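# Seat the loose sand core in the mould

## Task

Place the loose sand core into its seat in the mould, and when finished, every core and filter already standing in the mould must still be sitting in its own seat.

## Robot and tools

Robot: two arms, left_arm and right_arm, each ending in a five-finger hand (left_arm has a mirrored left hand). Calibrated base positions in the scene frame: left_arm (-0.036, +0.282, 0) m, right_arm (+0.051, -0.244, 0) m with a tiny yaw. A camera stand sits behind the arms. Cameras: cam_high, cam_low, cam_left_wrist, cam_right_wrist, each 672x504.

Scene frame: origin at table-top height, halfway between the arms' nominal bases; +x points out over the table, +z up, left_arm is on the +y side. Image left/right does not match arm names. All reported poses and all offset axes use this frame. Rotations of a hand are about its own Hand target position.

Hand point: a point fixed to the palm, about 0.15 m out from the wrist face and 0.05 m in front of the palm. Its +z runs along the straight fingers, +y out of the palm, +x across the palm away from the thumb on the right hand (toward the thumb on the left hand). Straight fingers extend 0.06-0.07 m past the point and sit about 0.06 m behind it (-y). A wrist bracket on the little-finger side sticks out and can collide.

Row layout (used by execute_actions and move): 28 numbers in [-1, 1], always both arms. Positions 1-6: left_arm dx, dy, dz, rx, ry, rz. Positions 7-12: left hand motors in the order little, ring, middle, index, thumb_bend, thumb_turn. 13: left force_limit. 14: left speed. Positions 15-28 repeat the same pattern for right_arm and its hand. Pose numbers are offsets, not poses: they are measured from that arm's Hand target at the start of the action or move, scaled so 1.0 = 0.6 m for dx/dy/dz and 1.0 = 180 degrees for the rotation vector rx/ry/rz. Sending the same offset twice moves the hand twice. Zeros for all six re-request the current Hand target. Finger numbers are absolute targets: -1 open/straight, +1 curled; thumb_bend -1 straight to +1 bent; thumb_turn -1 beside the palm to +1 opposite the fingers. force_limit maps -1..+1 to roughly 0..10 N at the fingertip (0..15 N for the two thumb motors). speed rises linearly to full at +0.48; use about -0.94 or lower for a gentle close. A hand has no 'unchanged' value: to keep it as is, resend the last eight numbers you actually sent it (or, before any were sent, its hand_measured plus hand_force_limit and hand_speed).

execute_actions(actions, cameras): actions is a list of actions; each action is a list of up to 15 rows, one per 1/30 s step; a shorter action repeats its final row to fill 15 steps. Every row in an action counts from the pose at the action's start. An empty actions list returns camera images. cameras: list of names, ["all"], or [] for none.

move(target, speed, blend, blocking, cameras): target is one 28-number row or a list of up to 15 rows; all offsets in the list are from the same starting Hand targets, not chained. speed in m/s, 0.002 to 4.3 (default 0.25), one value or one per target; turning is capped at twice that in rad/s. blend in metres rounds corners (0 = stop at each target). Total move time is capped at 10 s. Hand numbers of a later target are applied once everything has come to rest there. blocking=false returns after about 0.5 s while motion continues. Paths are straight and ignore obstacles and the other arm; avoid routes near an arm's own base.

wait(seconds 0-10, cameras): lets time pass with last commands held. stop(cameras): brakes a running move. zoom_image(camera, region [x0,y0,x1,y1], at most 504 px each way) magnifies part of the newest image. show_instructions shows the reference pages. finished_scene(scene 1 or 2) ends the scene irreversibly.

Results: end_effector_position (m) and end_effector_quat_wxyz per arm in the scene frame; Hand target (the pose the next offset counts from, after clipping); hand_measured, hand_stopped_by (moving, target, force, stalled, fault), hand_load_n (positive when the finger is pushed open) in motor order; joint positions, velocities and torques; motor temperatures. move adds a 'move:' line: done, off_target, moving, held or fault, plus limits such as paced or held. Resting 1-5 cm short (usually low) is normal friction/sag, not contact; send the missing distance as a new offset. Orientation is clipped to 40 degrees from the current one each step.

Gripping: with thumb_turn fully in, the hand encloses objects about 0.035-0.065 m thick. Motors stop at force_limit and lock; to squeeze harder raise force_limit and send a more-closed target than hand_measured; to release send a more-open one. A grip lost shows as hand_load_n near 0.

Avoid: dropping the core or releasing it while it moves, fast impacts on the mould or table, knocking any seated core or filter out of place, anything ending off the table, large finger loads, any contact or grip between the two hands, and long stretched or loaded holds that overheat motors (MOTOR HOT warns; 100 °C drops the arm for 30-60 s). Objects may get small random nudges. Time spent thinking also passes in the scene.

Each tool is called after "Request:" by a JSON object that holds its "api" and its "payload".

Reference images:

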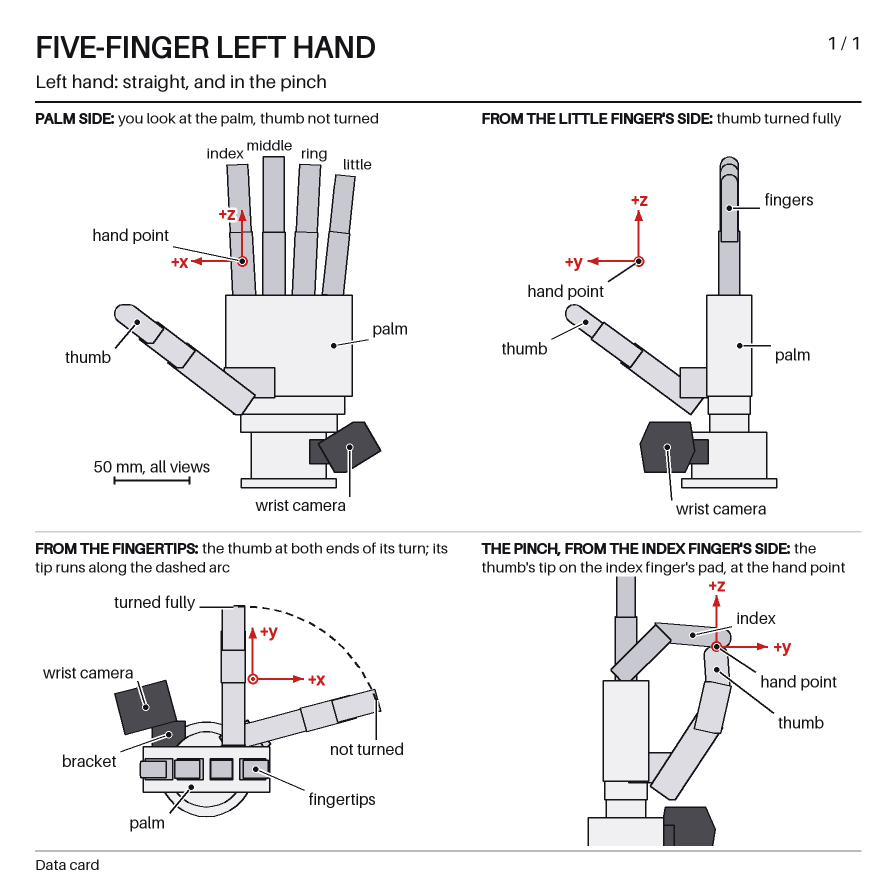

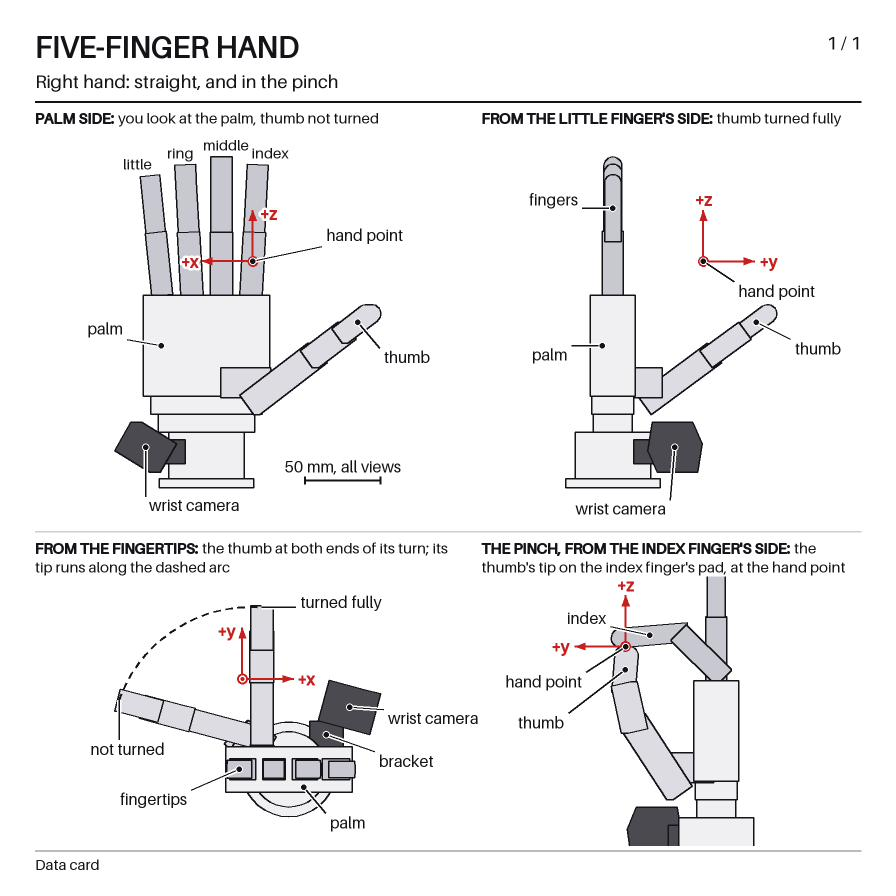

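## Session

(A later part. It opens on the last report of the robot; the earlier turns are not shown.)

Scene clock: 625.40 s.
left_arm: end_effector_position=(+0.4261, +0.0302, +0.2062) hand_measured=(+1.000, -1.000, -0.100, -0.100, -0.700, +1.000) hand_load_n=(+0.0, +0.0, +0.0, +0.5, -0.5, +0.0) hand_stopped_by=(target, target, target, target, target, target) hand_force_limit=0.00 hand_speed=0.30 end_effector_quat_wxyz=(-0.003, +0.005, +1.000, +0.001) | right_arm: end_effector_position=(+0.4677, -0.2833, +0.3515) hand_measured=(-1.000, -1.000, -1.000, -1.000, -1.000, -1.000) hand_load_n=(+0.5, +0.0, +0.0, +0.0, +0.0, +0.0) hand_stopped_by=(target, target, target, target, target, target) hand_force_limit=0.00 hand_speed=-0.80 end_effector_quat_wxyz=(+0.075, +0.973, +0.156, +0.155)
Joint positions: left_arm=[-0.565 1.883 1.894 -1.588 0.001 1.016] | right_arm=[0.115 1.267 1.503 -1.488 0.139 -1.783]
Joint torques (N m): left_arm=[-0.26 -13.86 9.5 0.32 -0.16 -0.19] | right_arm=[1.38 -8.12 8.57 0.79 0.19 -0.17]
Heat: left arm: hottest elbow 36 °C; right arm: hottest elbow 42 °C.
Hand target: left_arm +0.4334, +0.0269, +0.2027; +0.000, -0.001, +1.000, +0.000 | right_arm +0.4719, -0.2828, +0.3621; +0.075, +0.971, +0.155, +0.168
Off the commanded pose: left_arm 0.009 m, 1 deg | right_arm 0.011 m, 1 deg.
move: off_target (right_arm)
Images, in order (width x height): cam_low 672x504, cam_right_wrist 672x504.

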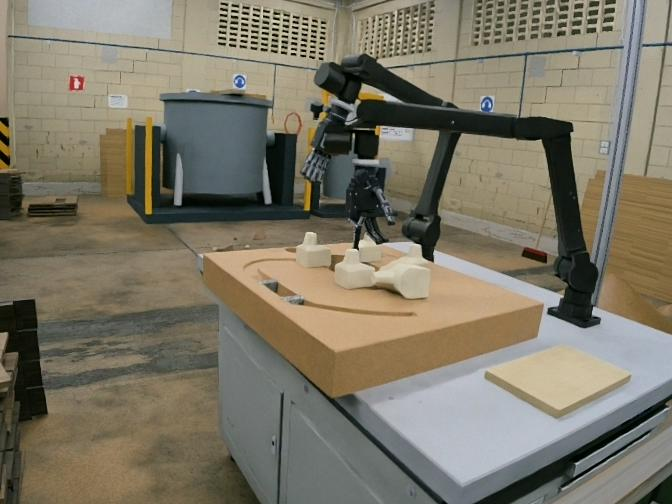

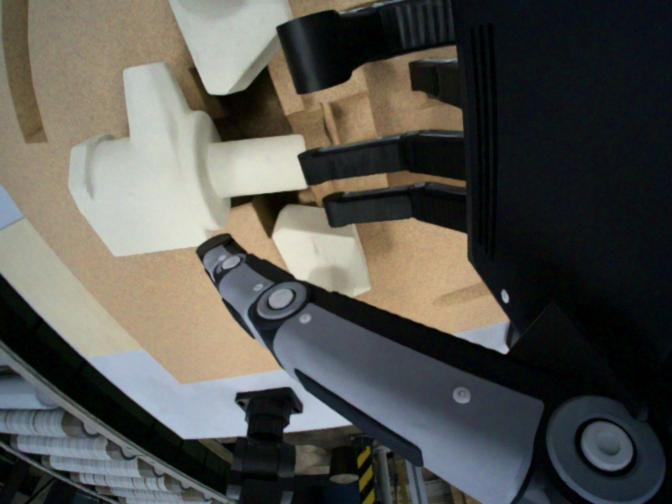

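Request:
{"api": "move", "payload": {"target": [[-0.002,-0.014,0.0,0,0,0,1,1,-0.1,-0.1,-0.7,1,0.0,0.3,0,0,0,0,0,0,-1,-1,-1,-1,-1,-1,0,-0.8],[-0.002,-0.014,-0.13,0,0,0,1,1,-0.1,-0.1,-0.7,1,0.0,0.3,0,0,0,0,0,0,-1,-1,-1,-1,-1,-1,0,-0.8]], "speed": 0.12, "cameras": ["cam_right_wrist","cam_low","cam_high"]}}

Request:
{"api": "zoom_image", "payload": {"camera": "cam_right_wrist", "region": [130, 80, 470, 320]}}

Request:
{"api": "zoom_image", "payload": {"camera": "cam_low", "region": [330, 180, 470, 310]}}

Scene clock: 632.17 s.
left_arm: end_effector_position=(+0.4339, +0.0246, +0.1350) hand_measured=(+1.000, +1.000, -0.100, -0.100, -0.700, +1.000) hand_load_n=(+0.0, +0.5, +0.0, +0.0, +0.0, +0.0) hand_stopped_by=(target, target, target, target, target, target) hand_force_limit=0.00 hand_speed=0.30 end_effector_quat_wxyz=(+0.003, +0.002, +1.000, -0.002) | right_arm: end_effector_position=(+0.4677, -0.2833, +0.3515) hand_measured=(-1.000, -1.000, -1.000, -1.000, -1.000, -1.000) hand_load_n=(+0.0, +0.0, +0.0, +0.0, +0.0, +0.5) hand_stopped_by=(target, target, target, target, target, target) hand_force_limit=0.00 hand_speed=-0.80 end_effector_quat_wxyz=(+0.075, +0.973, +0.156, +0.155)
Joint positions: left_arm=[-0.565 1.916 1.758 -1.406 0.001 1.01] | right_arm=[0.115 1.267 1.503 -1.488 0.139 -1.783]
Joint torques (N m): left_arm=[-1.14 -14.51 7.49 0.83 -0.16 -0.22] | right_arm=[1.38 -8.06 8.57 0.77 0.18 -0.17]
Heat: left arm: hottest elbow 36 °C; right arm: hottest elbow 43 °C.
Hand target: left_arm +0.4322, +0.0184, +0.1245; +0.000, -0.001, +1.000, +0.000 | right_arm +0.4719, -0.2828, +0.3621; +0.075, +0.971, +0.155, +0.168
Off the commanded pose: left_arm 0.012 m, 0 deg | right_arm 0.011 m, 1 deg.
move: off_target (left_arm, right_arm)
Images, in order (width x height): cam_high 672x504, cam_low 672x504, cam_right_wrist 672x504.

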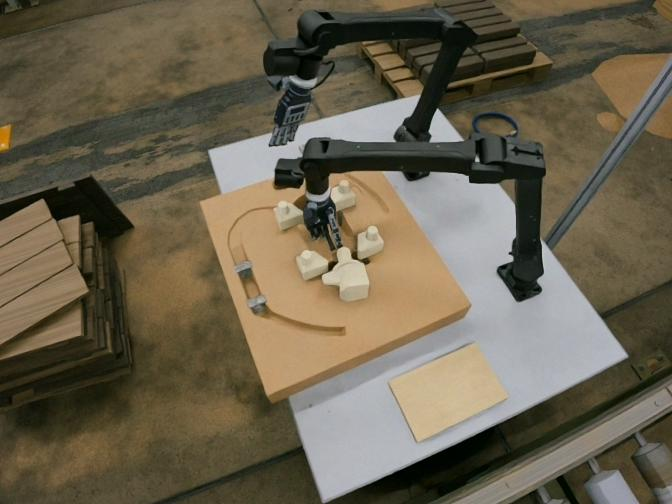

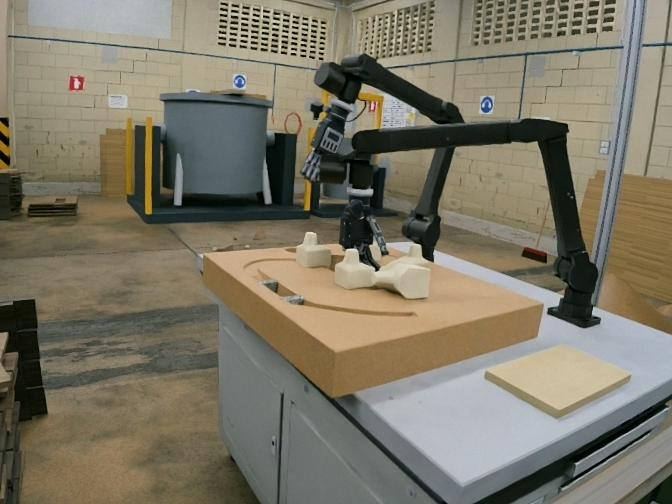

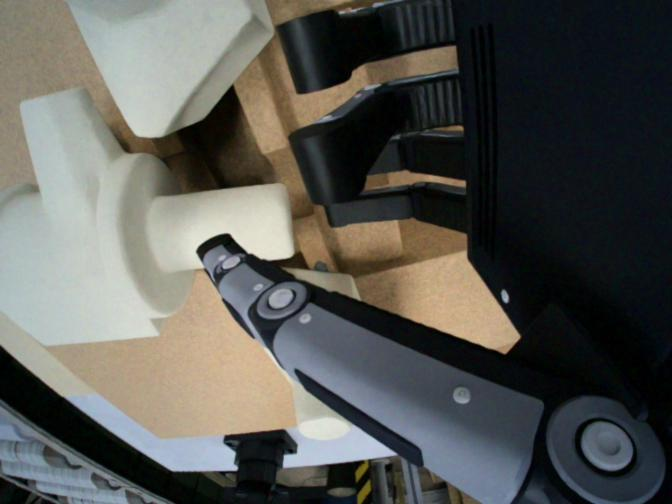

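Scaled by 1.482 from the camera's 672x504 image, which has a finer 960x720 frame.

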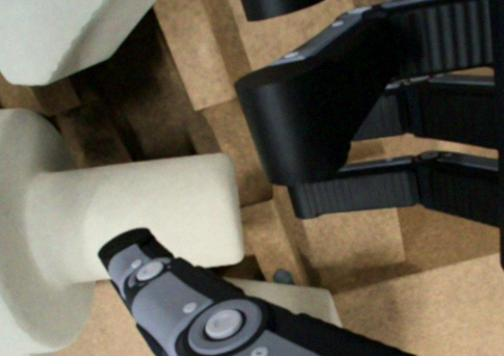

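Scaled by 3.600.

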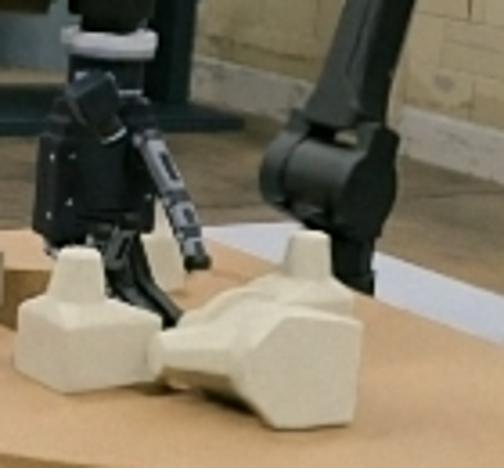

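Request:
{"api": "move", "payload": {"target": [[-0.012,0,-0.02,0,0,0,1,1,-0.1,-0.1,-0.7,1,0.0,0.3,0,0,0,0,0,0,-1,-1,-1,-1,-1,-1,0,-0.8]], "speed": 0.1, "cameras": ["cam_right_wrist"]}}

Scene clock: 635.50 s.
left_arm: end_effector_position=(+0.4284, +0.0248, +0.1191) hand_measured=(+1.000, +1.000, -0.100, -0.100, -0.700, +1.000) hand_load_n=(+0.0, +0.0, +0.0, +0.0, +0.0, +0.0) hand_stopped_by=(target, target, target, target, target, target) hand_force_limit=0.00 hand_speed=0.30 end_effector_quat_wxyz=(+0.000, +0.001, +1.000, +0.000) | right_arm: end_effector_position=(+0.4677, -0.2833, +0.3515) hand_measured=(-1.000, -1.000, -1.000, -1.000, -1.000, -1.000) hand_load_n=(+0.0, +0.0, +0.0, +0.0, +0.0, +0.0) hand_stopped_by=(target, target, target, target, target, target) hand_force_limit=0.00 hand_speed=-0.80 end_effector_quat_wxyz=(+0.075, +0.973, +0.156, +0.155)
Joint positions: left_arm=[-0.57 1.916 1.715 -1.369 0.001 1.004] | right_arm=[0.115 1.267 1.503 -1.488 0.139 -1.783]
Joint torques (N m): left_arm=[-0.85 -15.44 7.31 0.87 -0.13 -0.25] | right_arm=[1.38 -8.06 8.55 0.79 0.18 -0.17]
Heat: left arm: hottest elbow 36 °C; right arm: hottest elbow 43 °C.
Hand target: left_arm +0.4250, +0.0185, +0.1126; +0.000, -0.001, +1.000, +0.000 | right_arm +0.4719, -0.2828, +0.3621; +0.075, +0.971, +0.155, +0.168
Off the commanded pose: left_arm 0.010 m, 0 deg | right_arm 0.011 m, 1 deg.
move: off_target (right_arm)
Images, in order (width x height): cam_right_wrist 672x504.

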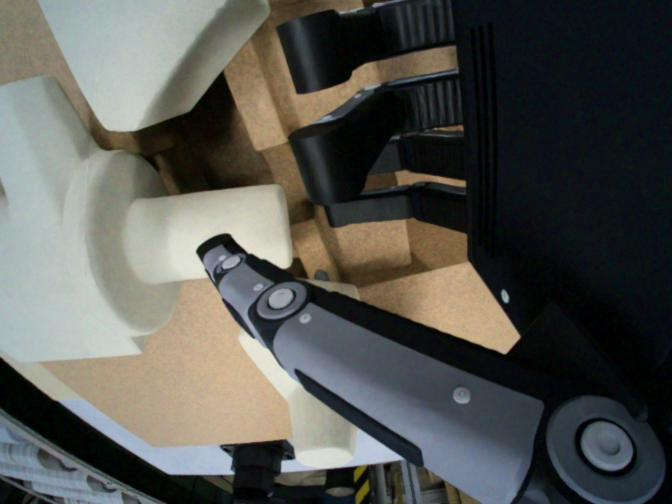

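Request:
{"api": "move", "payload": {"target": [[0.003,0.0,0.02,0,0,0,1,1,-0.1,-0.1,-1,1,0.0,0.3,0,0,0,0,0,0,-1,-1,-1,-1,-1,-1,0,-0.8],[0.003,0.042,0.02,0,0,0,1,1,-0.1,-0.1,-1,1,0.0,0.3,0,0,0,0,0,0,-1,-1,-1,-1,-1,-1,0,-0.8]], "speed": 0.08, "cameras": ["cam_right_wrist","cam_low"]}}

Request:
{"api": "zoom_image", "payload": {"camera": "cam_right_wrist", "region": [130, 80, 470, 320]}}

Scene clock: 643.33 s.
left_arm: end_effector_position=(+0.4243, +0.0352, +0.1257) hand_measured=(+1.000, +1.000, -0.100, -0.100, -1.000, +1.000) hand_load_n=(+0.0, +0.0, +1.0, +0.0, +0.0, +0.0) hand_stopped_by=(target, target, target, target, target, target) hand_force_limit=0.00 hand_speed=0.30 end_effector_quat_wxyz=(+0.000, -0.003, +1.000, -0.002) | right_arm: end_effector_position=(+0.4677, -0.2833, +0.3515) hand_measured=(-1.000, -1.000, -1.000, -1.000, -1.000, -1.000) hand_load_n=(+0.0, +0.0, +0.0, +0.0, +0.0, +0.0) hand_stopped_by=(target, target, target, target, target, target) hand_force_limit=0.00 hand_speed=-0.80 end_effector_quat_wxyz=(+0.075, +0.973, +0.156, +0.155)
Joint positions: left_arm=[-0.557 1.889 1.691 -1.372 0.003 1.01] | right_arm=[0.115 1.267 1.503 -1.488 0.139 -1.783]
Joint torques (N m): left_arm=[0.56 -16.09 7.02 0.42 -0.25 0.08] | right_arm=[1.38 -8.12 8.55 0.79 0.18 -0.17]
Heat: left arm: hottest elbow 35 °C; right arm: hottest elbow 43 °C.
Hand target: left_arm +0.4268, +0.0435, +0.1246; +0.000, +0.000, +1.000, +0.000 | right_arm +0.4719, -0.2828, +0.3621; +0.075, +0.971, +0.155, +0.168
Off the commanded pose: left_arm 0.009 m, 0 deg | right_arm 0.011 m, 1 deg.
move: off_target (right_arm)
Images, in order (width x height): cam_low 672x504, cam_right_wrist 672x504.

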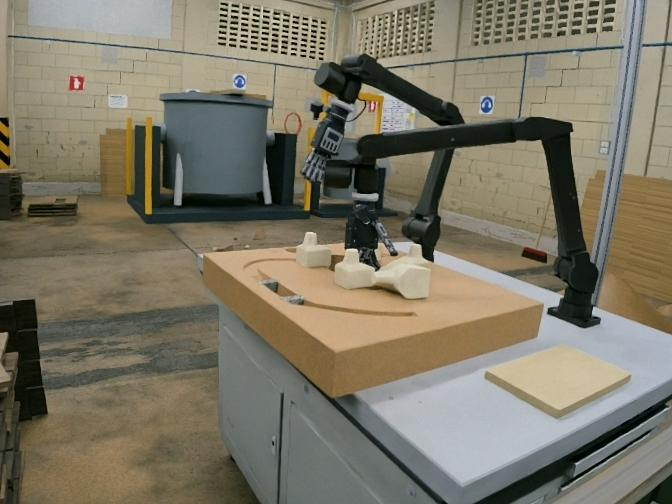

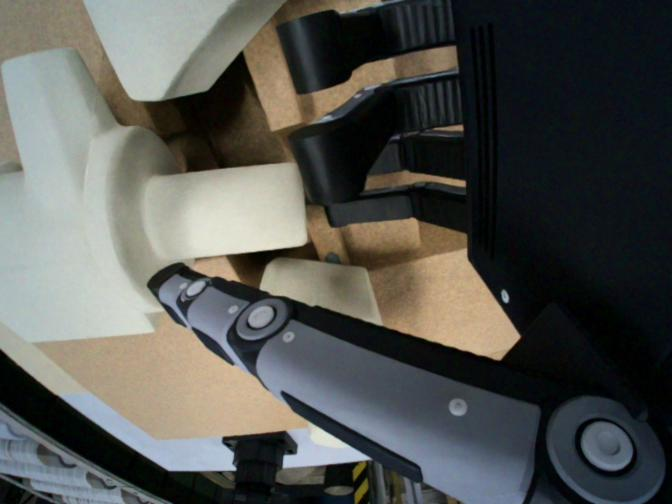

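Scaled by 1.482 from the camera's 672x504 image, which has a finer 960x720 frame.

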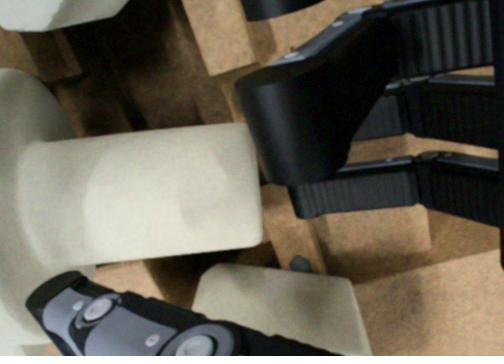

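Request:
{"api": "move", "payload": {"target": [[0.003,-0.025,0.0,0,0,0,1,1,-0.1,-0.1,-1,1,0.0,0.3,0,0,0,0,0,0,-1,-1,-1,-1,-1,-1,0,-0.8],[0.003,-0.025,-0.028,0,0,0,1,1,-0.1,-0.1,-1,1,0.0,0.3,0,0,0,0,0,0,-1,-1,-1,-1,-1,-1,0,-0.8],[0.003,0.01,-0.028,0,0,0,1,1,-0.1,-0.1,-1,1,0.0,0.3,0,0,0,0,0,0,-1,-1,-1,-1,-1,-1,0,-0.8]], "speed": 0.08, "cameras": ["cam_right_wrist","cam_low"]}}

Request:
{"api": "zoom_image", "payload": {"camera": "cam_right_wrist", "region": [130, 80, 470, 320]}}

Scene clock: 650.27 s.
left_arm: end_effector_position=(+0.4255, +0.0347, +0.1137) hand_measured=(+1.000, +1.000, -0.100, -0.100, -1.000, +1.000) hand_load_n=(+0.0, +0.0, +0.0, +0.0, +0.0, +0.0) hand_stopped_by=(target, target, target, target, target, target) hand_force_limit=0.00 hand_speed=0.30 end_effector_quat_wxyz=(+0.004, +0.000, +1.000, -0.006) | right_arm: end_effector_position=(+0.4677, -0.2833, +0.3515) hand_measured=(-1.000, -1.000, -1.000, -1.000, -1.000, -1.000) hand_load_n=(+0.0, +0.0, +0.0, +0.0, +0.0, +0.0) hand_stopped_by=(target, target, target, target, target, target) hand_force_limit=0.00 hand_speed=-0.80 end_effector_quat_wxyz=(+0.075, +0.973, +0.156, +0.155)
Joint positions: left_arm=[-0.556 1.889 1.662 -1.33 0.005 1.016] | right_arm=[0.115 1.267 1.503 -1.488 0.139 -1.783]
Joint torques (N m): left_arm=[1.44 -15.56 6.61 0.59 -0.34 0.16] | right_arm=[1.44 -8.12 8.55 0.79 0.18 -0.17]
Heat: left arm: hottest elbow 35 °C; right arm: hottest elbow 43 °C.
Hand target: left_arm +0.4286, +0.0495, +0.1079; +0.000, +0.000, +1.000, +0.000 | right_arm +0.4719, -0.2828, +0.3621; +0.075, +0.971, +0.155, +0.168
Off the commanded pose: left_arm 0.016 m, 1 deg | right_arm 0.011 m, 1 deg.
move: off_target (left_arm, right_arm)
Images, in order (width x height): cam_low 672x504, cam_right_wrist 672x504.

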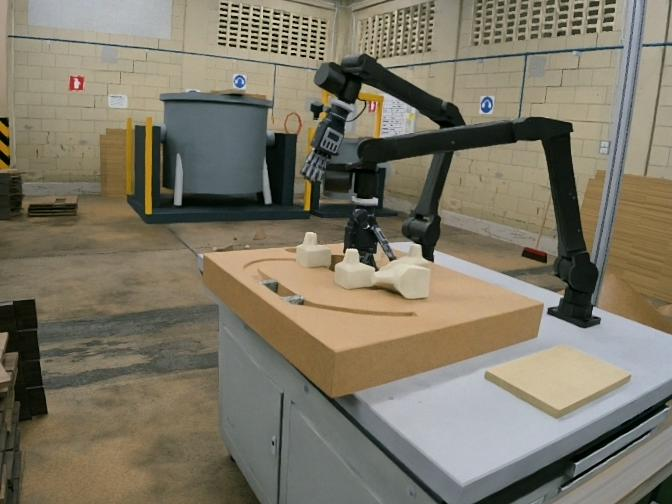

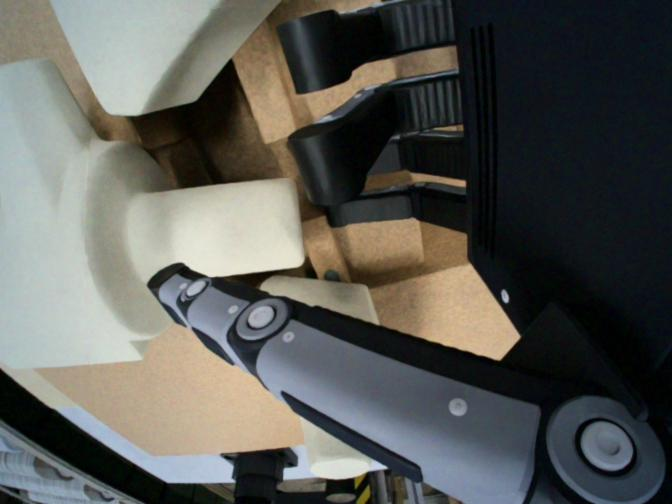

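Scaled by 1.482 from the camera's 672x504 image, which has a finer 960x720 frame.

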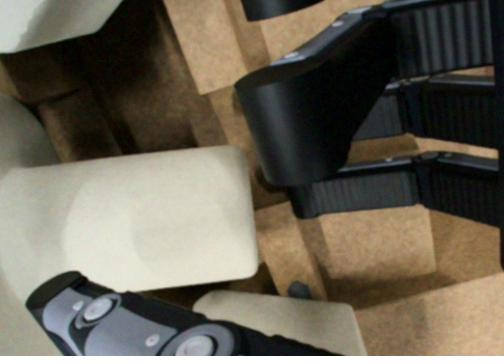

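Request:
{"api": "move", "payload": {"target": [[0.0,-0.035,0.0,0,0,0,1,1,-0.1,-0.1,-1,1,0.0,0.3,0,0,0,0,0,0,-1,-1,-1,-1,-1,-1,0,-0.8],[0.0,-0.035,0.2,0,0,0,1,1,-0.1,-0.1,-1,1,0.0,0.3,0,0,0,0,0,0,-1,-1,-1,-1,-1,-1,0,-0.8],[0.02,0.0,0.24,-0.2015,-0.1846,0.4458,-1,-1,-0.3,-0.3,-0.5,1,0.0,0.3,0,0,0,0,0,0,-1,-1,-1,-1,-1,-1,0,-0.8],[0.02,0.0,0.17,-0.2015,-0.1846,0.4458,-1,-1,-0.3,-0.3,-0.5,1,0.0,0.3,0,0,0,0,0,0,-1,-1,-1,-1,-1,-1,0,-0.8]], "speed": [0.1,0.2,0.25,0.15], "cameras": ["cam_right_wrist","cam_low","cam_high"]}}

Request:
{"api": "zoom_image", "payload": {"camera": "cam_right_wrist", "region": [30, 80, 450, 380]}}

Request:
{"api": "zoom_image", "payload": {"camera": "cam_low", "region": [330, 180, 470, 310]}}

Scene clock: 671.47 s.
left_arm: end_effector_position=(+0.4392, +0.0551, +0.2160) hand_measured=(-1.000, -1.000, -0.300, -0.300, -0.500, +1.000) hand_load_n=(+0.0, +0.0, +0.0, +0.0, +0.0, +0.0) hand_stopped_by=(target, target, target, target, target, target) hand_force_limit=0.00 hand_speed=0.30 end_effector_quat_wxyz=(+0.260, -0.622, +0.683, -0.279) | right_arm: end_effector_position=(+0.4677, -0.2833, +0.3515) hand_measured=(-1.000, -1.000, -1.000, -1.000, -1.000, -1.000) hand_load_n=(+0.0, +0.0, +0.0, +0.0, +0.0, +0.0) hand_stopped_by=(target, target, target, target, target, target) hand_force_limit=0.00 hand_speed=-0.80 end_effector_quat_wxyz=(+0.075, +0.973, +0.156, +0.155)
Joint positions: left_arm=[-0.458 1.34 1.172 -0.656 -0.262 -0.26] | right_arm=[0.115 1.267 1.503 -1.488 0.139 -1.783]
Joint torques (N m): left_arm=[-0.38 -7.77 8.47 2.54 -0.28 -0.22] | right_arm=[1.38 -8.12 8.55 0.77 0.18 -0.17]
Heat: left arm: hottest elbow 35 °C; right arm: hottest elbow 43 °C.
Hand target: left_arm +0.4406, +0.0495, +0.2100; +0.259, -0.624, +0.681, -0.282 | right_arm +0.4719, -0.2828, +0.3621; +0.075, +0.971, +0.155, +0.168
Off the commanded pose: left_arm 0.008 m, 1 deg | right_arm 0.011 m, 1 deg.
move: off_target (right_arm)
Images, in order (width x height): cam_high 672x504, cam_low 672x504, cam_right_wrist 672x504.

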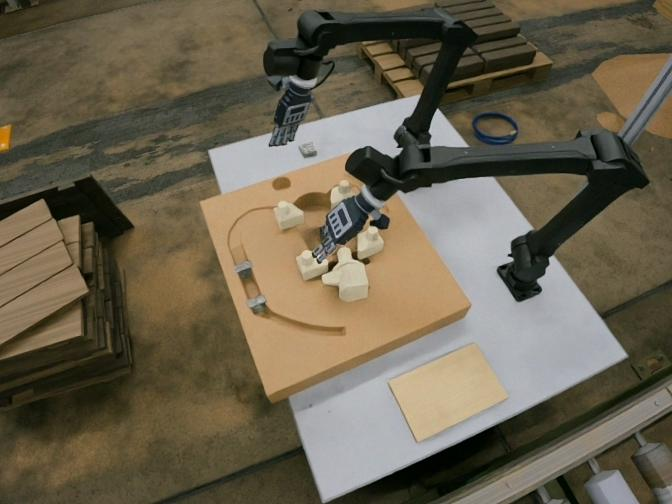

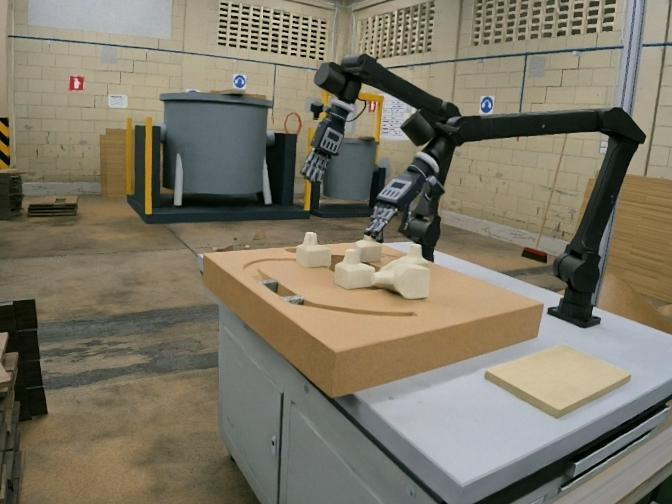

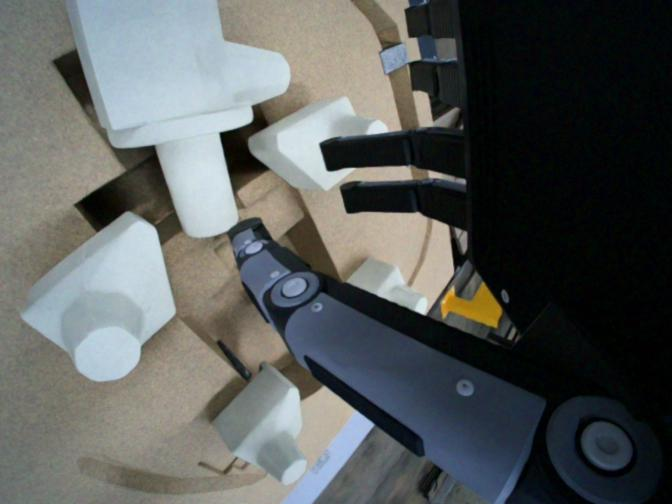

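Scaled by 1.200 from the camera's 672x504 image, which has a finer 960x720 frame.

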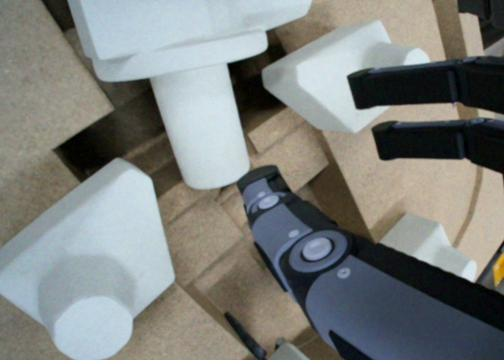

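Scaled by 3.600.

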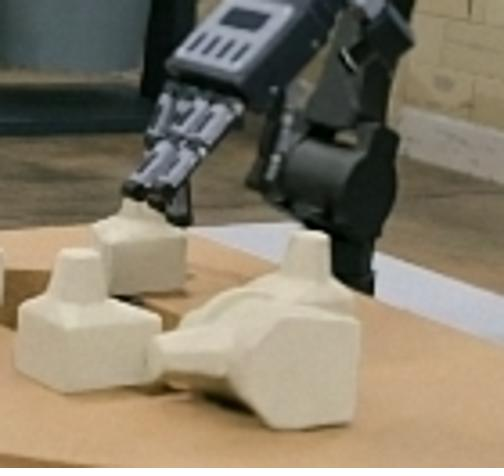

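Request:
{"api": "move", "payload": {"target": [[0.0,0.0242,-0.085,0,0,0,-1,-1,-0.3,-0.3,-0.5,1,0.0,0.3,0,0,0,0,0,0,-1,-1,-1,-1,-1,-1,0,-0.8]], "speed": 0.15, "cameras": ["cam_right_wrist"]}}

Scene clock: 677.80 s.
left_arm: end_effector_position=(+0.4360, +0.0602, +0.1653) hand_measured=(-1.000, -1.000, -0.300, -0.300, -0.500, +1.000) hand_load_n=(+0.0, +0.0, +0.0, +0.0, +0.0, +0.0) hand_stopped_by=(target, target, target, target, target, target) hand_force_limit=0.00 hand_speed=0.30 end_effector_quat_wxyz=(+0.256, -0.624, +0.681, -0.283) | right_arm: end_effector_position=(+0.4677, -0.2833, +0.3515) hand_measured=(-1.000, -1.000, -1.000, -1.000, -1.000, -1.000) hand_load_n=(+0.0, +0.0, +0.0, +0.0, +0.0, +0.0) hand_stopped_by=(target, target, target, target, target, target) hand_force_limit=0.00 hand_speed=-0.80 end_effector_quat_wxyz=(+0.075, +0.973, +0.156, +0.155)
Joint positions: left_arm=[-0.445 1.356 1.048 -0.51 -0.245 -0.26] | right_arm=[0.115 1.267 1.503 -1.488 0.139 -1.783]
Joint torques (N m): left_arm=[1.2 -7.36 8.17 2.61 -0.1 0.02] | right_arm=[1.38 -8.12 8.57 0.79 0.18 -0.17]
Heat: left arm: hottest elbow 35 °C; right arm: hottest elbow 43 °C.
Hand target: left_arm +0.4406, +0.0641, +0.1589; -0.259, +0.624, -0.681, +0.282 | right_arm +0.4719, -0.2828, +0.3621; +0.075, +0.971, +0.155, +0.168
Off the commanded pose: left_arm 0.009 m, 0 deg | right_arm 0.011 m, 1 deg.
move: off_target (right_arm)
Images, in order (width x height): cam_right_wrist 672x504.

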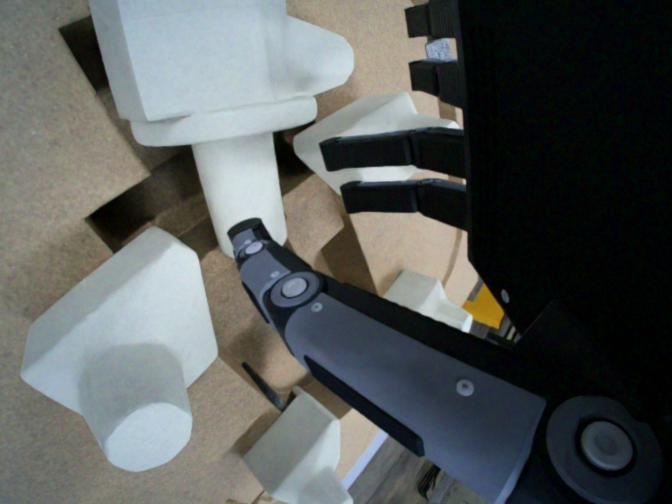

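Request:
{"api": "move", "payload": {"target": [[0.0,0.013,0,0,0,0,-1,-1,-0.3,-0.3,-0.5,1,0.0,0.3,0,0,0,0,0,0,-1,-1,-1,-1,-1,-1,0,-0.8],[0.0,0.013,-0.053,0,0,0,-1,-1,-0.3,-0.3,-0.5,1,0.0,0.3,0,0,0,0,0,0,-1,-1,-1,-1,-1,-1,0,-0.8]], "speed": 0.1, "cameras": ["cam_right_wrist","cam_low"]}}

Request:
{"api": "zoom_image", "payload": {"camera": "cam_low", "region": [330, 180, 470, 310]}}

Scene clock: 682.90 s.
left_arm: end_effector_position=(+0.4367, +0.0672, +0.1341) hand_measured=(-1.000, -1.000, -0.300, -0.300, -0.500, +1.000) hand_load_n=(+0.0, +0.0, +0.0, +0.5, +0.0, +0.0) hand_stopped_by=(target, target, target, target, target, target) hand_force_limit=0.00 hand_speed=0.30 end_effector_quat_wxyz=(-0.256, +0.626, -0.679, +0.284) | right_arm: end_effector_position=(+0.4677, -0.2833, +0.3515) hand_measured=(-1.000, -1.000, -1.000, -1.000, -1.000, -1.000) hand_load_n=(+0.0, +0.0, +0.0, +0.0, +0.0, +0.0) hand_stopped_by=(target, target, target, target, target, target) hand_force_limit=0.00 hand_speed=-0.80 end_effector_quat_wxyz=(+0.075, +0.973, +0.156, +0.155)
Joint positions: left_arm=[-0.429 1.379 0.982 -0.418 -0.234 -0.253] | right_arm=[0.115 1.267 1.503 -1.488 0.139 -1.783]
Joint torques (N m): left_arm=[0.97 -7.88 7.82 2.47 -0.11 0.09] | right_arm=[1.38 -8.12 8.57 0.79 0.18 -0.17]
Heat: left arm: hottest elbow 35 °C; right arm: hottest elbow 43 °C.
Hand target: left_arm +0.4406, +0.0719, +0.1270; -0.259, +0.625, -0.681, +0.282 | right_arm +0.4719, -0.2828, +0.3621; +0.075, +0.971, +0.155, +0.168
Off the commanded pose: left_arm 0.009 m, 0 deg | right_arm 0.011 m, 1 deg.
move: off_target (right_arm)
Images, in order (width x height): cam_low 672x504, cam_right_wrist 672x504.

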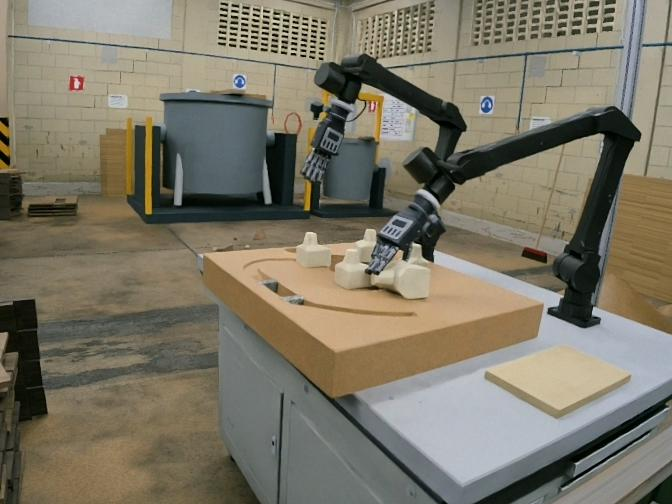

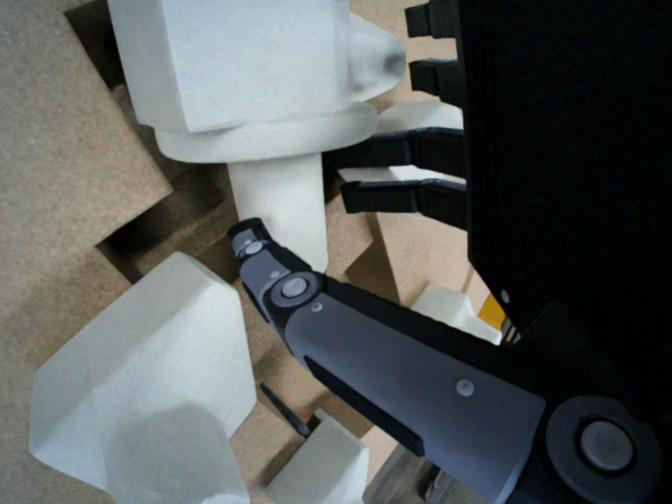

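Scaled by 3.600.

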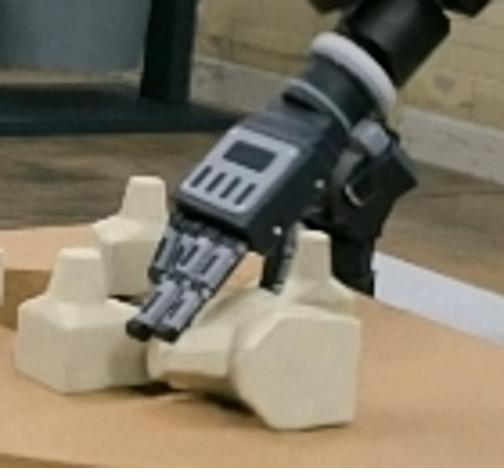

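Request:
{"api": "move", "payload": {"target": [[0.0,0,-0.014,0,0,0,-1,-1,-0.3,-0.3,-0.5,1,0.0,0.3,0,0,0,0,0,0,-1,-1,-1,-1,-1,-1,0,-0.8]], "speed": 0.1}}

Request:
{"api": "execute_actions", "payload": {"actions": [[[0,0,0,0,0,0,-1,-1,0.2,0.2,0.2,1,-0.6,-0.8,0,0,0,0,0,0,-1,-1,-1,-1,-1,-1,0,-0.8]],[[0,0,0,0,0,0,-1,-1,0.2,0.2,0.2,1,-0.6,-0.8,0,0,0,0,0,0,-1,-1,-1,-1,-1,-1,0,-0.8]],[[0,0,0,0,0,0,-1,-1,0.2,0.2,0.2,1,-0.6,-0.8,0,0,0,0,0,0,-1,-1,-1,-1,-1,-1,0,-0.8]]], "cameras": ["cam_low","cam_right_wrist"]}}

Request:
{"api": "zoom_image", "payload": {"camera": "cam_low", "region": [330, 180, 470, 310]}}

Scene clock: 686.70 s.
left_arm: end_effector_position=(+0.4381, +0.0666, +0.1295) hand_measured=(-1.000, -1.000, -0.300, -0.300, -0.500, +1.000) hand_load_n=(+0.0, +0.0, +0.0, +0.0, +0.0, +0.0) hand_stopped_by=(target, target, target, target, target, target) hand_force_limit=0.00 hand_speed=0.30 end_effector_quat_wxyz=(-0.257, +0.625, -0.678, +0.288) | right_arm: end_effector_position=(+0.4677, -0.2833, +0.3515) hand_measured=(-1.000, -1.000, -1.000, -1.000, -1.000, -1.000) hand_load_n=(+0.0, +0.0, +0.0, +0.0, +0.0, +0.0) hand_stopped_by=(target, target, target, target, target, target) hand_force_limit=0.00 hand_speed=-0.80 end_effector_quat_wxyz=(+0.075, +0.973, +0.156, +0.155)
Joint positions: left_arm=[-0.429 1.384 0.971 -0.392 -0.234 -0.253] | right_arm=[0.115 1.267 1.503 -1.488 0.139 -1.783]
Joint torques (N m): left_arm=[0.91 -7.24 7.8 2.55 -0.11 0.06] | right_arm=[1.38 -8.12 8.55 0.79 0.18 -0.17]
Heat: left arm: hottest elbow 35 °C; right arm: hottest elbow 43 °C.
Hand target: left_arm +0.4405, +0.0720, +0.1185; -0.259, +0.625, -0.681, +0.282 | right_arm +0.4719, -0.2828, +0.3621; +0.075, +0.971, +0.155, +0.168
Off the commanded pose: left_arm 0.012 m, 1 deg | right_arm 0.011 m, 1 deg.
move: off_target (left_arm, right_arm)

Scene clock: 688.40 s.
left_arm: end_effector_position=(+0.4392, +0.0665, +0.1291) hand_measured=(-1.000, -1.000, -0.136, -0.044, -0.388, +1.000) hand_load_n=(+0.0, +0.0, +1.0, +5.0, +6.5, +0.0) hand_stopped_by=(target, target, force, force, force, target) hand_force_limit=-0.60 hand_speed=-0.80 end_effector_quat_wxyz=(-0.258, +0.625, -0.678, +0.289) | right_arm: end_effector_position=(+0.4677, -0.2833, +0.3515) hand_measured=(-1.000, -1.000, -1.000, -1.000, -1.000, -1.000) hand_load_n=(+0.0, +0.0, +0.0, +0.0, +0.0, +0.0) hand_stopped_by=(target, target, target, target, target, target) hand_force_limit=0.00 hand_speed=-0.80 end_effector_quat_wxyz=(+0.075, +0.973, +0.156, +0.155)
Joint positions: left_arm=[-0.427 1.386 0.971 -0.387 -0.233 -0.252] | right_arm=[0.115 1.267 1.503 -1.488 0.139 -1.783]
Joint torques (N m): left_arm=[0.91 -7.53 7.83 2.17 -0.16 0.05] | right_arm=[1.38 -8.12 8.55 0.79 0.18 -0.17]
Heat: left arm: hottest elbow 35 °C; right arm: hottest elbow 43 °C.
Hand target: left_arm +0.4405, +0.0719, +0.1186; -0.259, +0.624, -0.681, +0.282 | right_arm +0.4719, -0.2828, +0.3621; +0.075, +0.971, +0.155, +0.168
Off the commanded pose: left_arm 0.012 m, 1 deg | right_arm 0.011 m, 1 deg.
Images, in order (width x height): cam_low 672x504, cam_right_wrist 672x504.

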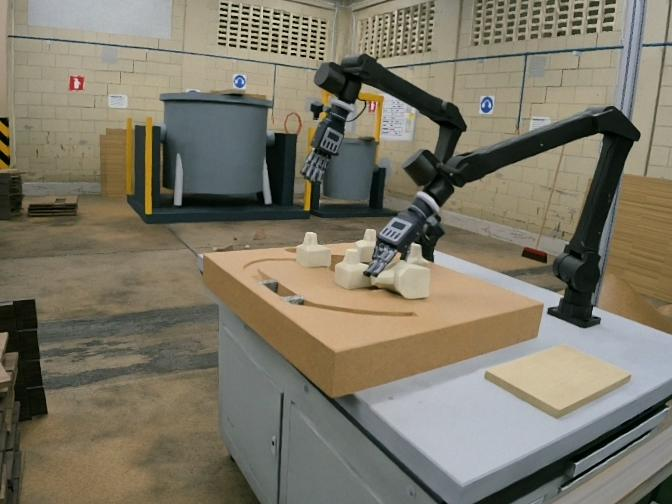

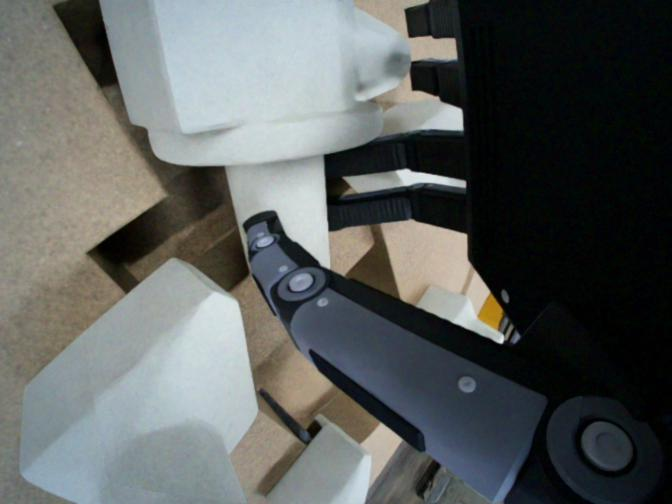

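Scaled by 3.600.

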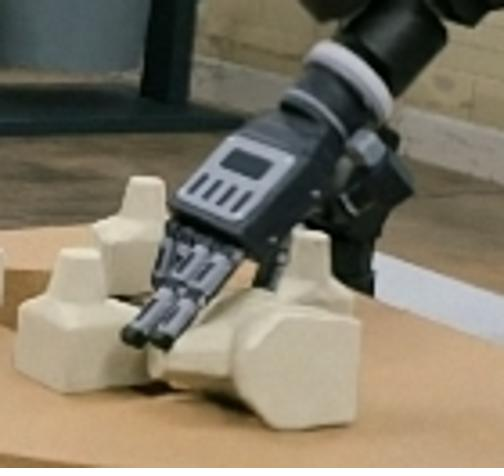

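Request:
{"api": "execute_actions", "payload": {"actions": [[[0,0,0,0,0,0,-1,-1,0.4,0.4,0.4,1,0.5,-0.85,0,0,0,0,0,0,-1,-1,-1,-1,-1,-1,0,-0.8]],[[0,0,0,0,0,0,-1,-1,0.4,0.4,0.4,1,0.5,-0.85,0,0,0,0,0,0,-1,-1,-1,-1,-1,-1,0,-0.8]],[[0,0,0,0,0,0,-1,-1,0.4,0.4,0.4,1,0.5,-0.85,0,0,0,0,0,0,-1,-1,-1,-1,-1,-1,0,-0.8]]]}}

Request:
{"api": "move", "payload": {"target": [0,0.02,0.06,0,0,0,-1,-1,0.4,0.4,0.4,1,0.5,-0.85,0,0,0,0,0,0,-1,-1,-1,-1,-1,-1,0,-0.8], "speed": 0.08, "cameras": ["cam_low","cam_right_wrist","cam_high"]}}

Request:
{"api": "zoom_image", "payload": {"camera": "cam_low", "region": [330, 180, 470, 310]}}

Scene clock: 692.30 s.
left_arm: end_effector_position=(+0.4396, +0.0666, +0.1293) hand_measured=(-1.000, -1.000, -0.112, -0.034, -0.388, +1.000) hand_load_n=(+0.0, +0.0, +8.5, +5.0, +14.5, +0.0) hand_stopped_by=(target, target, force, force, force, target) hand_force_limit=0.50 hand_speed=-0.85 end_effector_quat_wxyz=(-0.258, +0.625, -0.678, +0.290) | right_arm: end_effector_position=(+0.4677, -0.2833, +0.3515) hand_measured=(-1.000, -1.000, -1.000, -1.000, -1.000, -1.000) hand_load_n=(+0.0, +0.0, +0.0, +0.0, +0.0, +0.0) hand_stopped_by=(target, target, target, target, target, target) hand_force_limit=0.00 hand_speed=-0.80 end_effector_quat_wxyz=(+0.075, +0.973, +0.156, +0.155)
Joint positions: left_arm=[-0.427 1.386 0.971 -0.386 -0.232 -0.25] | right_arm=[0.115 1.267 1.503 -1.488 0.139 -1.783]
Joint torques (N m): left_arm=[0.5 -7.94 7.66 2.17 -0.19 0.05] | right_arm=[1.38 -8.12 8.55 0.79 0.18 -0.17]
Heat: left arm: hottest elbow 35 °C; right arm: hottest elbow 43 °C.
Hand target: left_arm +0.4406, +0.0720, +0.1187; -0.259, +0.624, -0.681, +0.282 | right_arm +0.4719, -0.2828, +0.3621; +0.075, +0.971, +0.155, +0.168
Off the commanded pose: left_arm 0.012 m, 1 deg | right_arm 0.011 m, 1 deg.

Scene clock: 693.33 s.
left_arm: end_effector_position=(+0.4334, +0.0708, +0.1342) hand_measured=(-1.000, -1.000, -0.112, -0.034, -0.388, +1.000) hand_load_n=(+0.0, +0.0, +10.5, +2.5, +6.5, -1.0) hand_stopped_by=(target, target, force, force, force, target) hand_force_limit=0.50 hand_speed=-0.85 end_effector_quat_wxyz=(+0.247, -0.625, +0.683, -0.286) | right_arm: end_effector_position=(+0.4677, -0.2833, +0.3515) hand_measured=(-1.000, -1.000, -1.000, -1.000, -1.000, -1.000) hand_load_n=(+0.0, +0.0, +0.0, +0.0, +0.0, +0.0) hand_stopped_by=(target, target, target, target, target, target) hand_force_limit=0.00 hand_speed=-0.80 end_effector_quat_wxyz=(+0.075, +0.973, +0.156, +0.155)
Joint positions: left_arm=[-0.415 1.37 0.976 -0.424 -0.207 -0.245] | right_arm=[0.115 1.267 1.503 -1.488 0.139 -1.783]
Joint torques (N m): left_arm=[1.55 -10.05 11.02 -0.08 -0.48 0.22] | right_arm=[1.38 -8.12 8.57 0.79 0.18 -0.17]
Heat: left arm: hottest elbow 35 °C; right arm: hottest elbow 43 °C.
Hand target: left_arm +0.4405, +0.0838, +0.1546; +0.259, -0.624, +0.681, -0.282 | right_arm +0.4719, -0.2828, +0.3621; +0.075, +0.971, +0.155, +0.168
Off the commanded pose: left_arm 0.025 m, 1 deg | right_arm 0.011 m, 1 deg.
move: off_target (left_arm, right_arm)
Images, in order (width x height): cam_high 672x504, cam_low 672x504, cam_right_wrist 672x504.

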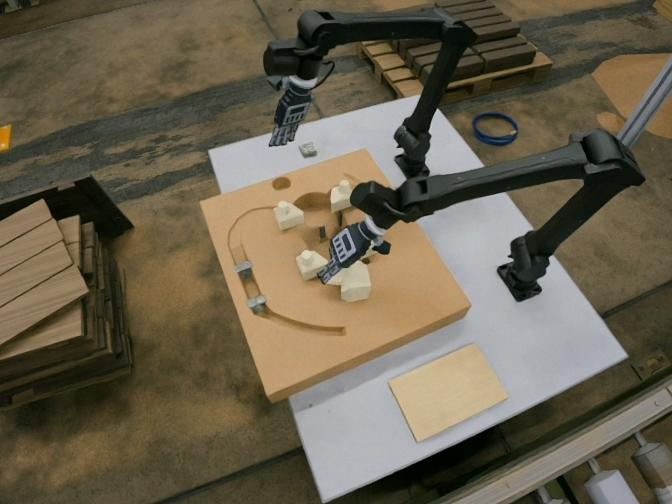

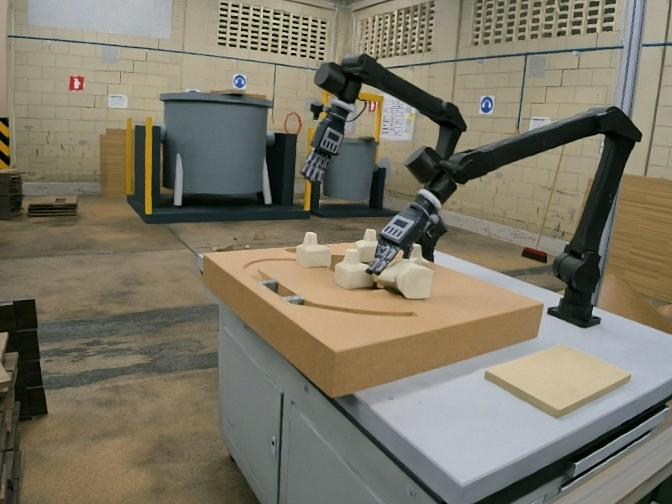

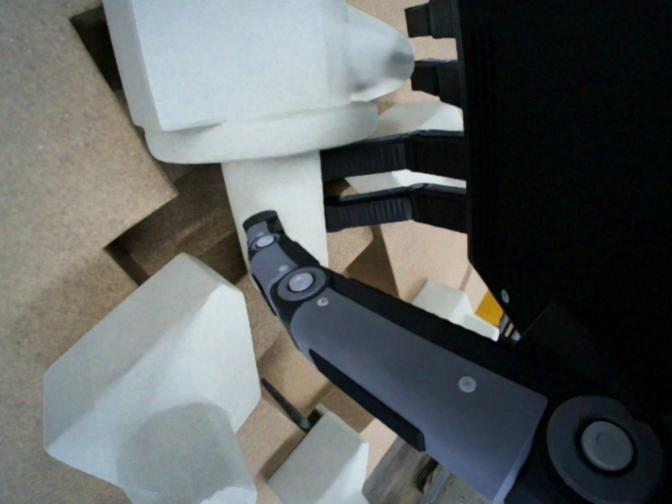

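Scaled by 3.600.

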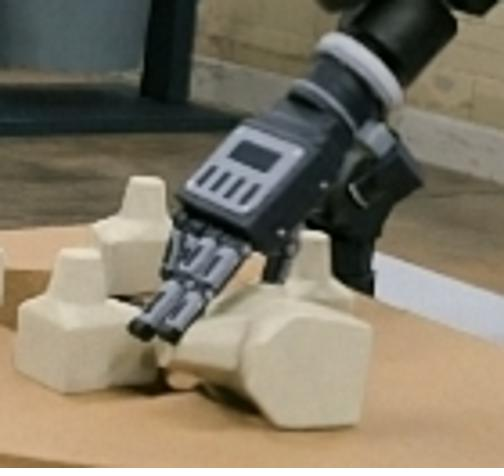

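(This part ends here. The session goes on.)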